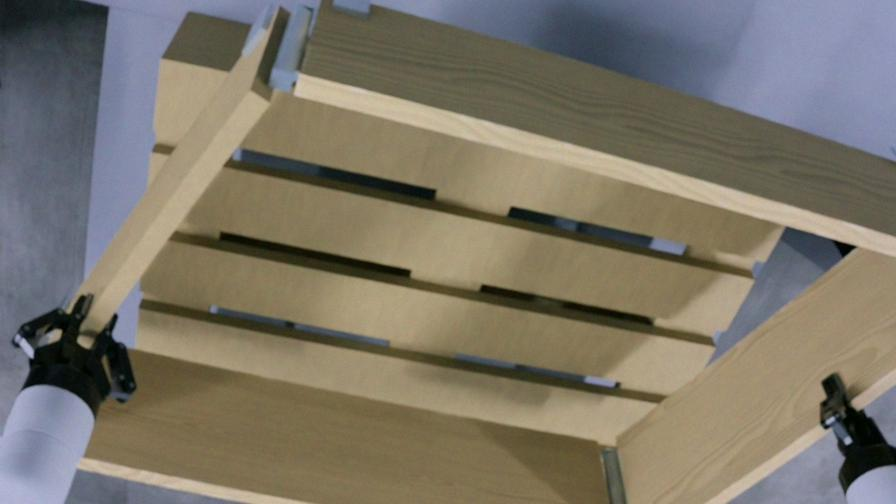

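{"method": "move", "body": {"arm3": {"joints":{"joint1_rad":0.1901,"joint2_rad":1.3222,"joint4_rad":1.0743,"joint6_rad":0.7451,"joint7_rad":2.8706},"min_time_s":2}, "arm4": {"joints":{"joint1_rad":-0.3532,"joint2_rad":1.0014,"joint4_rad":1.7687,"joint6_rad":0.3715,"joint7_rad":2.8093},"min_time_s":2}}}

{"method": "wait", "body": {"seconds": 0.4}}

Scene clock: 2575.10 s.
Joint torques (N m): arm1=[0.21 -0.07 -0.24 -10.94 0.11 -1.86 -0.24] | arm2=[-0.4 -0.28 -0.2 -12.55 -0.08 -1.82 -0.18] | arm3=[0.91 -46.06 -1.76 -11.45 -0.99 0.24 0.46] | arm4=[0.56 -31.83 0.58 -4.6 -0.21 1.05 -0.02]
Motor temperatures (°C): arm1=[29 34 30 36 42 38 39] | arm2=[30 31 30 39 35 40 40] | arm3=[31 45 31 33 34 42 42] | arm4=[33 45 30 32 37 39 43]
Flange force (N): arm1=[-1.2 -0.4 1.9] | arm2=[2.4 0.4 6.3] | arm3=[-4.1 -6.9 34.3] | arm4=[-1.1 -2.0 27.5]
move: arm3 done; arm4 done
Joint velocities: within noise
arm1, arm2: as last shown
arm3.joint_positions: joint1_rad=+0.190 joint2_rad=+1.322 joint3_rad=+0.000 joint4_rad=+1.074 joint5_rad=+0.000 joint6_rad=+0.745 joint7_rad=+2.871 gripper_m=+0.018
arm3.joint_status: all done
arm3.hand: x=+0.3796 y=-0.0368 z=+0.6800 quat_wxyz=(+0.001, -0.802, -0.598, -0.001) (m; scene frame)
arm4.joint_positions: joint1_rad=-0.353 joint2_rad=+1.001 joint3_rad=+0.000 joint4_rad=+1.769 joint5_rad=+0.000 joint6_rad=+0.371 joint7_rad=+2.809 gripper_m=+0.018
arm4.joint_status: all done
arm4.hand: x=-0.4310 y=-0.1532 z=+0.6787 quat_wxyz=(+0.008, +0.597, -0.802, +0.002) (m; scene frame)
pictures: none

Scene clock: 2575.50 s.
Joint torques (N m): arm1=[0.19 -0.16 -0.21 -10.91 0.14 -1.86 -0.27] | arm2=[-0.36 -0.25 -0.25 -12.59 -0.11 -1.83 -0.16] | arm3=[0.94 -46.07 -1.8 -11.42 -1.02 0.24 0.46] | arm4=[0.47 -31.85 0.6 -4.59 -0.23 1 0]
Motor temperatures (°C): arm1=[29 34 30 36 42 38 39] | arm2=[30 31 30 39 35 40 40] | arm3=[31 45 31 33 34 42 42] | arm4=[33 45 30 32 37 39 43]
Flange force (N): arm1=[-1.5 -0.4 1.9] | arm2=[2.6 0.3 6.3] | arm3=[-4.1 -7.0 34.3] | arm4=[-1.0 -2.2 27.5]
Joint velocities: within noise
arm1.joint_positions: joint1_rad=+0.300 joint2_rad=-0.600 joint3_rad=+0.000 joint4_rad=+1.900 joint5_rad=+0.000 joint6_rad=+1.200 joint7_rad=+1.570 gripper_m=+0.060
arm1.joint_status: not commanded
arm1.hand: x=-0.3159 y=-0.6467 z=+1.2690 quat_wxyz=(-0.258, +0.535, -0.784, -0.183) (m; scene frame)
arm2.joint_positions: joint1_rad=-0.212 joint2_rad=-0.600 joint3_rad=+0.000 joint4_rad=+1.900 joint5_rad=+0.000 joint6_rad=+1.200 joint7_rad=+1.570 gripper_m=+0.000
arm2.joint_status: not commanded
arm2.hand: x=+0.1876 y=-0.6331 z=+1.3042 quat_wxyz=(-0.185, +0.765, -0.561, -0.258) (m; scene frame)
arm3.joint_positions: joint1_rad=+0.190 joint2_rad=+1.322 joint3_rad=+0.000 joint4_rad=+1.074 joint5_rad=+0.000 joint6_rad=+0.745 joint7_rad=+2.871 gripper_m=+0.018
arm3.joint_status: all done
arm3.hand: x=+0.3796 y=-0.0368 z=+0.6800 quat_wxyz=(+0.001, -0.802, -0.598, -0.001) (m; scene frame)
arm4.joint_positions: joint1_rad=-0.353 joint2_rad=+1.001 joint3_rad=+0.000 joint4_rad=+1.769 joint5_rad=+0.000 joint6_rad=+0.371 joint7_rad=+2.809 gripper_m=+0.018
arm4.joint_status: all done
arm4.hand: x=-0.4310 y=-0.1532 z=+0.6787 quat_wxyz=(+0.008, +0.597, -0.802, +0.002) (m; scene frame)
wait: 0.40 s; at rest by 0.27 s
pictures: none

{"method": "move", "body": {"arm3": {"joints":{"joint1_rad":0.2568,"joint2_rad":1.3521,"joint4_rad":0.9881,"joint6_rad":0.8014,"joint7_rad":3.0474},"min_time_s":2}, "arm4": {"joints":{"joint1_rad":-0.4357,"joint2_rad":1.0024,"joint4_rad":1.7608,"joint6_rad":0.3784,"joint7_rad":2.8370},"min_time_s":2}}}

{"method": "wait", "body": {"seconds": 0.4}}

Scene clock: 2600.97 s.
Joint torques (N m): arm1=[0.18 -0.12 -0.16 -10.92 0.15 -1.82 -0.25] | arm2=[-0.35 -0.28 -0.23 -12.58 -0.06 -1.82 -0.16] | arm3=[0.95 -46.9 -1.67 -11.69 -1.01 0.59 0.53] | arm4=[0.43 -31.16 0.43 -3.86 -0.25 1.57 0.05]
Motor temperatures (°C): arm1=[29 34 30 36 42 38 39] | arm2=[30 31 30 39 35 40 40] | arm3=[31 44 31 33 34 42 42] | arm4=[33 44 30 32 37 39 43]
Flange force (N): arm1=[-1.4 -0.1 2.0] | arm2=[2.5 0.3 6.4] | arm3=[-3.0 -9.6 34.9] | arm4=[-1.2 -3.0 27.0]
move: arm3 done; arm4 done
Joint velocities: within noise
arm1, arm2: as last shown
arm3.joint_positions: joint1_rad=+0.257 joint2_rad=+1.352 joint3_rad=+0.000 joint4_rad=+0.988 joint5_rad=+0.000 joint6_rad=+0.801 joint7_rad=+3.047 gripper_m=+0.018
arm3.joint_status: all done
arm3.hand: x=+0.3679 y=+0.0058 z=+0.6803 quat_wxyz=(+0.001, -0.767, -0.641, -0.001) (m; scene frame)
arm4.joint_positions: joint1_rad=-0.436 joint2_rad=+1.002 joint3_rad=+0.000 joint4_rad=+1.761 joint5_rad=+0.000 joint6_rad=+0.378 joint7_rad=+2.837 gripper_m=+0.018
arm4.joint_status: all done
arm4.hand: x=-0.4299 y=-0.1142 z=+0.6787 quat_wxyz=(+0.008, +0.640, -0.768, +0.002) (m; scene frame)
pictures: none

Scene clock: 2601.37 s.
Joint torques (N m): arm1=[0.18 -0.15 -0.16 -10.88 0.15 -1.87 -0.26] | arm2=[-0.37 -0.26 -0.25 -12.57 -0.08 -1.85 -0.2] | arm3=[0.96 -46.88 -1.74 -11.69 -1.03 0.59 0.5] | arm4=[0.4 -31.18 0.48 -3.85 -0.17 1.59 0.03]
Motor temperatures (°C): arm1=[29 34 30 36 42 38 39] | arm2=[30 31 30 39 35 40 40] | arm3=[31 44 31 33 34 42 42] | arm4=[33 44 30 32 37 39 43]
Flange force (N): arm1=[-1.6 -0.2 1.8] | arm2=[2.5 0.2 6.2] | arm3=[-3.0 -9.5 34.9] | arm4=[-1.1 -3.0 27.1]
Joint velocities: within noise
arm1.joint_positions: joint1_rad=+0.300 joint2_rad=-0.600 joint3_rad=+0.000 joint4_rad=+1.900 joint5_rad=+0.000 joint6_rad=+1.200 joint7_rad=+1.570 gripper_m=+0.060
arm1.joint_status: not commanded
arm1.hand: x=-0.3159 y=-0.6467 z=+1.2690 quat_wxyz=(-0.258, +0.535, -0.784, -0.183) (m; scene frame)
arm2.joint_positions: joint1_rad=-0.212 joint2_rad=-0.600 joint3_rad=+0.000 joint4_rad=+1.900 joint5_rad=+0.000 joint6_rad=+1.200 joint7_rad=+1.570 gripper_m=+0.000
arm2.joint_status: not commanded
arm2.hand: x=+0.1876 y=-0.6331 z=+1.3042 quat_wxyz=(-0.185, +0.765, -0.561, -0.258) (m; scene frame)
arm3.joint_positions: joint1_rad=+0.257 joint2_rad=+1.352 joint3_rad=+0.000 joint4_rad=+0.988 joint5_rad=+0.000 joint6_rad=+0.801 joint7_rad=+3.047 gripper_m=+0.018
arm3.joint_status: all done
arm3.hand: x=+0.3679 y=+0.0058 z=+0.6803 quat_wxyz=(+0.001, -0.767, -0.641, -0.001) (m; scene frame)
arm4.joint_positions: joint1_rad=-0.436 joint2_rad=+1.002 joint3_rad=+0.000 joint4_rad=+1.761 joint5_rad=+0.000 joint6_rad=+0.378 joint7_rad=+2.837 gripper_m=+0.018
arm4.joint_status: all done
arm4.hand: x=-0.4299 y=-0.1142 z=+0.6787 quat_wxyz=(+0.008, +0.640, -0.768, +0.002) (m; scene frame)
wait: 0.40 s; at rest by 0.27 s
pictures: none

{"method": "move", "body": {"arm3": {"joints":{"joint1_rad":0.3165,"joint2_rad":1.3952,"joint4_rad":0.8697,"joint6_rad":0.8767,"joint7_rad":3.2172},"min_time_s":2}, "arm4": {"joints":{"joint1_rad":-0.5176,"joint2_rad":1.0065,"joint4_rad":1.7406,"joint6_rad":0.3945,"joint7_rad":2.8651},"min_time_s":2}}}

{"method": "wait", "body": {"seconds": 0.4, "cameras": ["arm2_cam_wrist"]}}

Scene clock: 2657.87 s.
Joint torques (N m): arm1=[0.21 -0.13 -0.13 -10.89 0.14 -1.81 -0.22] | arm2=[-0.37 -0.3 -0.22 -12.61 -0.08 -1.82 -0.17] | arm3=[0.75 -50.01 -1.83 -14.43 -1.23 -0.35 0.26] | arm4=[0.98 -32.44 0.88 -6 -0.4 0.63 -0.14]
Motor temperatures (°C): arm1=[29 34 30 36 42 38 39] | arm2=[30 31 30 39 35 40 40] | arm3=[31 44 31 33 34 42 42] | arm4=[33 43 30 32 37 39 43]
Flange force (N): arm1=[-1.5 0.0 2.0] | arm2=[2.5 0.4 6.5] | arm3=[-0.8 -8.0 35.9] | arm4=[-1.0 0.6 26.6]
move: arm3 done; arm4 done
Joint velocities: within noise
arm1, arm2: as last shown
arm3.joint_positions: joint1_rad=+0.317 joint2_rad=+1.395 joint3_rad=+0.000 joint4_rad=+0.870 joint5_rad=+0.000 joint6_rad=+0.877 joint7_rad=+3.217 gripper_m=+0.018
arm3.joint_status: all done
arm3.hand: x=+0.3545 y=+0.0462 z=+0.6801 quat_wxyz=(+0.001, -0.731, -0.682, -0.001) (m; scene frame)
arm4.joint_positions: joint1_rad=-0.518 joint2_rad=+1.006 joint3_rad=+0.000 joint4_rad=+1.741 joint5_rad=+0.000 joint6_rad=+0.394 joint7_rad=+2.865 gripper_m=+0.018
arm4.joint_status: all done
arm4.hand: x=-0.4287 y=-0.0747 z=+0.6786 quat_wxyz=(+0.008, +0.682, -0.732, +0.001) (m; scene frame)
pictures: none

Scene clock: 2658.27 s.
Joint torques (N m): arm1=[0.24 -0.15 -0.14 -11 0.11 -1.86 -0.26] | arm2=[-0.35 -0.26 -0.26 -12.59 -0.09 -1.83 -0.17] | arm3=[0.72 -50 -1.82 -14.39 -1.27 -0.37 0.27] | arm4=[0.9 -32.39 0.95 -6.12 -0.36 0.62 -0.19]
Motor temperatures (°C): arm1=[29 34 30 36 42 38 39] | arm2=[30 31 30 39 35 40 40] | arm3=[31 44 31 33 34 42 42] | arm4=[33 43 30 32 37 39 43]
Flange force (N): arm1=[-1.3 -0.1 2.1] | arm2=[2.5 0.2 6.4] | arm3=[-0.7 -8.3 35.9] | arm4=[-0.7 0.9 26.4]
Joint velocities: within noise
arm1.joint_positions: joint1_rad=+0.300 joint2_rad=-0.600 joint3_rad=+0.000 joint4_rad=+1.900 joint5_rad=+0.000 joint6_rad=+1.200 joint7_rad=+1.570 gripper_m=+0.060
arm1.joint_status: not commanded
arm1.hand: x=-0.3159 y=-0.6467 z=+1.2690 quat_wxyz=(-0.258, +0.535, -0.784, -0.183) (m; scene frame)
arm2.joint_positions: joint1_rad=-0.212 joint2_rad=-0.600 joint3_rad=+0.000 joint4_rad=+1.900 joint5_rad=+0.000 joint6_rad=+1.200 joint7_rad=+1.570 gripper_m=+0.000
arm2.joint_status: not commanded
arm2.hand: x=+0.1876 y=-0.6331 z=+1.3042 quat_wxyz=(-0.185, +0.765, -0.561, -0.258) (m; scene frame)
arm3.joint_positions: joint1_rad=+0.317 joint2_rad=+1.395 joint3_rad=+0.000 joint4_rad=+0.870 joint5_rad=+0.000 joint6_rad=+0.877 joint7_rad=+3.217 gripper_m=+0.018
arm3.joint_status: all done
arm3.hand: x=+0.3545 y=+0.0462 z=+0.6801 quat_wxyz=(+0.001, -0.731, -0.682, -0.001) (m; scene frame)
arm4.joint_positions: joint1_rad=-0.518 joint2_rad=+1.006 joint3_rad=+0.000 joint4_rad=+1.741 joint5_rad=+0.000 joint6_rad=+0.394 joint7_rad=+2.865 gripper_m=+0.018
arm4.joint_status: all done
arm4.hand: x=-0.4287 y=-0.0747 z=+0.6786 quat_wxyz=(+0.008, +0.682, -0.732, +0.001) (m; scene frame)
wait: 0.40 s; at rest by 0.27 s
pictures: arm2_cam_wrist

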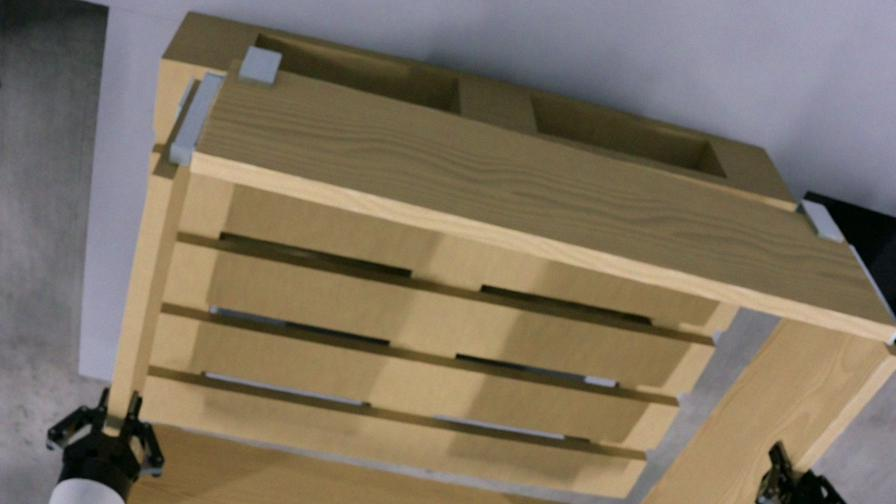

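{"method": "move", "body": {"arm3": {"joints":{"joint1_rad":0.3742,"joint2_rad":1.4518,"joint4_rad":0.7207,"joint6_rad":0.9691,"joint7_rad":3.3851},"min_time_s":2.2}, "arm4": {"joints":{"joint1_rad":-0.5980,"joint2_rad":1.0138,"joint4_rad":1.7082,"joint6_rad":0.4196,"joint7_rad":2.8949},"min_time_s":2.2}}}

{"method": "wait", "body": {"seconds": 0.4, "cameras": ["arm2_cam_wrist","arm1_cam_wrist"]}}

Scene clock: 2687.13 s.
Joint torques (N m): arm1=[0.2 -0.2 -0.19 -10.97 0.12 -1.83 -0.23] | arm2=[-0.34 -0.31 -0.26 -12.63 -0.1 -1.87 -0.15] | arm3=[0.71 -50.92 -1.72 -14.84 -1.25 0.08 0.29] | arm4=[0.88 -32.36 0.84 -5.77 -0.35 1.12 -0.11]
Motor temperatures (°C): arm1=[29 34 30 36 42 38 39] | arm2=[30 31 30 39 35 40 40] | arm3=[31 44 31 33 34 42 42] | arm4=[33 43 30 32 37 39 43]
Flange force (N): arm1=[-1.5 -0.2 2.2] | arm2=[2.5 0.2 6.4] | arm3=[1.7 -11.3 36.4] | arm4=[-1.0 0.1 26.4]
move: arm3 done; arm4 done
Joint velocities: within noise
arm1, arm2: as last shown
arm3.joint_positions: joint1_rad=+0.374 joint2_rad=+1.452 joint3_rad=+0.000 joint4_rad=+0.721 joint5_rad=+0.000 joint6_rad=+0.969 joint7_rad=+3.385 gripper_m=+0.018
arm3.joint_status: all done
arm3.hand: x=+0.3419 y=+0.0874 z=+0.6798 quat_wxyz=(+0.000, -0.692, -0.722, -0.001) (m; scene frame)
arm4.joint_positions: joint1_rad=-0.598 joint2_rad=+1.014 joint3_rad=+0.000 joint4_rad=+1.708 joint5_rad=+0.000 joint6_rad=+0.420 joint7_rad=+2.895 gripper_m=+0.018
arm4.joint_status: all done
arm4.hand: x=-0.4276 y=-0.0346 z=+0.6786 quat_wxyz=(+0.008, +0.721, -0.693, +0.001) (m; scene frame)
pictures: none

Scene clock: 2687.53 s.
Joint torques (N m): arm1=[0.25 -0.14 -0.14 -10.94 0.13 -1.82 -0.26] | arm2=[-0.34 -0.28 -0.26 -12.54 -0.09 -1.83 -0.21] | arm3=[0.69 -50.88 -1.78 -14.76 -1.26 0.1 0.3] | arm4=[0.93 -32.34 0.86 -5.77 -0.29 1.1 -0.08]
Motor temperatures (°C): arm1=[29 34 30 36 42 38 39] | arm2=[30 31 30 39 35 40 40] | arm3=[31 44 31 33 34 42 42] | arm4=[33 43 30 32 37 39 43]
Flange force (N): arm1=[-1.4 -0.2 2.1] | arm2=[2.4 0.1 6.2] | arm3=[1.8 -11.7 36.4] | arm4=[-1.2 0.1 26.3]
Joint velocities: within noise
arm1.joint_positions: joint1_rad=+0.300 joint2_rad=-0.600 joint3_rad=+0.000 joint4_rad=+1.900 joint5_rad=+0.000 joint6_rad=+1.200 joint7_rad=+1.570 gripper_m=+0.060
arm1.joint_status: not commanded
arm1.hand: x=-0.3159 y=-0.6467 z=+1.2690 quat_wxyz=(-0.258, +0.535, -0.784, -0.183) (m; scene frame)
arm2.joint_positions: joint1_rad=-0.212 joint2_rad=-0.600 joint3_rad=+0.000 joint4_rad=+1.900 joint5_rad=+0.000 joint6_rad=+1.200 joint7_rad=+1.570 gripper_m=+0.000
arm2.joint_status: not commanded
arm2.hand: x=+0.1876 y=-0.6331 z=+1.3042 quat_wxyz=(-0.185, +0.765, -0.561, -0.258) (m; scene frame)
arm3.joint_positions: joint1_rad=+0.374 joint2_rad=+1.452 joint3_rad=+0.000 joint4_rad=+0.721 joint5_rad=+0.000 joint6_rad=+0.969 joint7_rad=+3.385 gripper_m=+0.018
arm3.joint_status: all done
arm3.hand: x=+0.3419 y=+0.0874 z=+0.6798 quat_wxyz=(+0.000, -0.692, -0.722, -0.001) (m; scene frame)
arm4.joint_positions: joint1_rad=-0.598 joint2_rad=+1.014 joint3_rad=+0.000 joint4_rad=+1.708 joint5_rad=+0.000 joint6_rad=+0.420 joint7_rad=+2.895 gripper_m=+0.018
arm4.joint_status: all done
arm4.hand: x=-0.4276 y=-0.0346 z=+0.6786 quat_wxyz=(+0.008, +0.721, -0.693, +0.001) (m; scene frame)
wait: 0.40 s; at rest by 0.27 s
pictures: arm1_cam_wrist, arm2_cam_wrist

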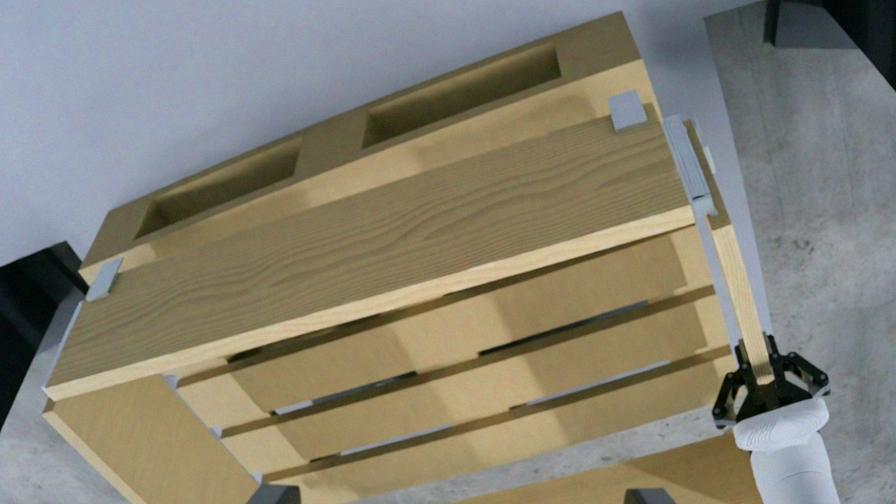

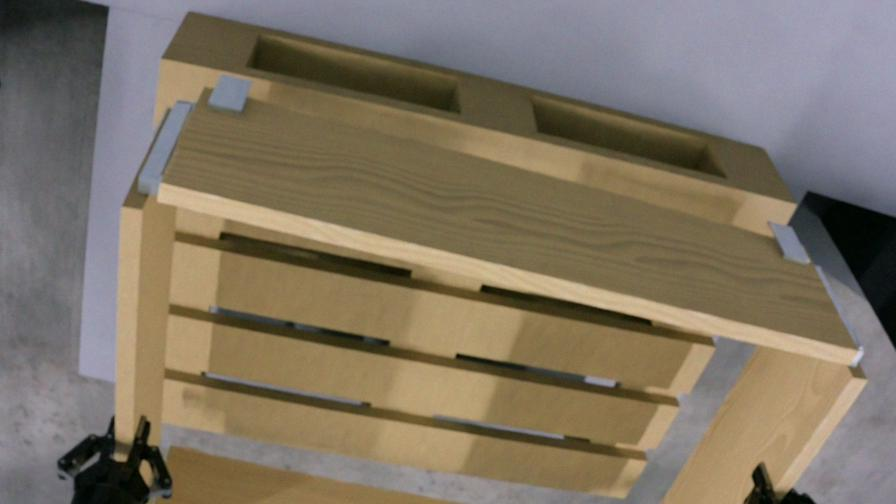

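{"method": "zoom_image", "body": {"camera": "arm2_cam_wrist", "region": [100, 0, 400, 250]}}

{"method": "zoom_image", "body": {"camera": "arm2_cam_wrist", "region": [596, 150, 896, 400]}}

{"method": "zoom_image", "body": {"camera": "arm2_cam_wrist", "region": [40, 254, 340, 504]}}

{"method": "zoom_image", "body": {"camera": "arm2_cam_wrist", "region": [596, 254, 896, 504]}}

Scaled by 1.680 from the camera's 896x504 image, which has a finer 1280x720 frame.

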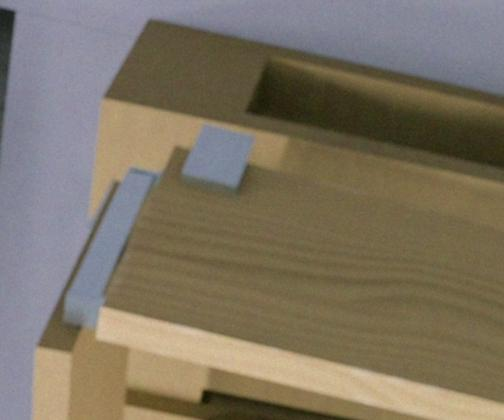

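Scaled by 1.680 from the camera's 896x504 image, which has a finer 1280x720 frame.

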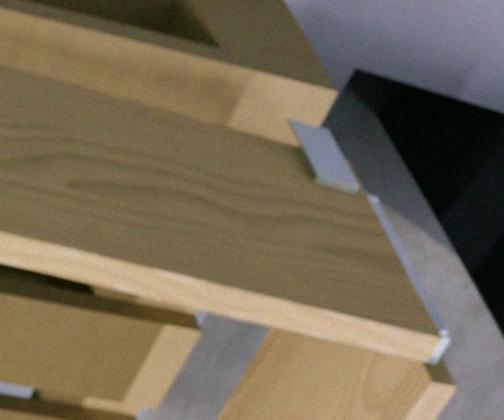

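Scaled by 1.680 from the camera's 896x504 image, which has a finer 1280x720 frame.

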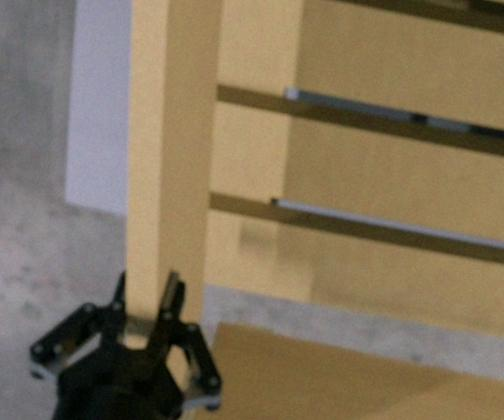

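Scaled by 1.680 from the camera's 896x504 image, which has a finer 1280x720 frame.

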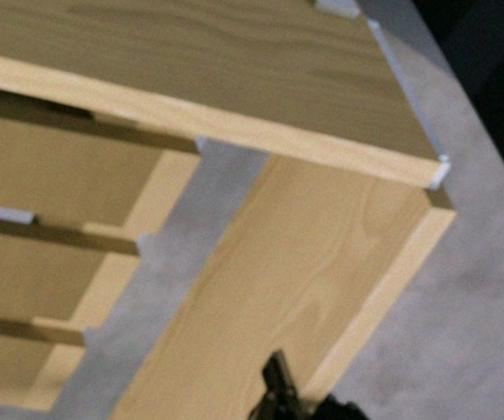

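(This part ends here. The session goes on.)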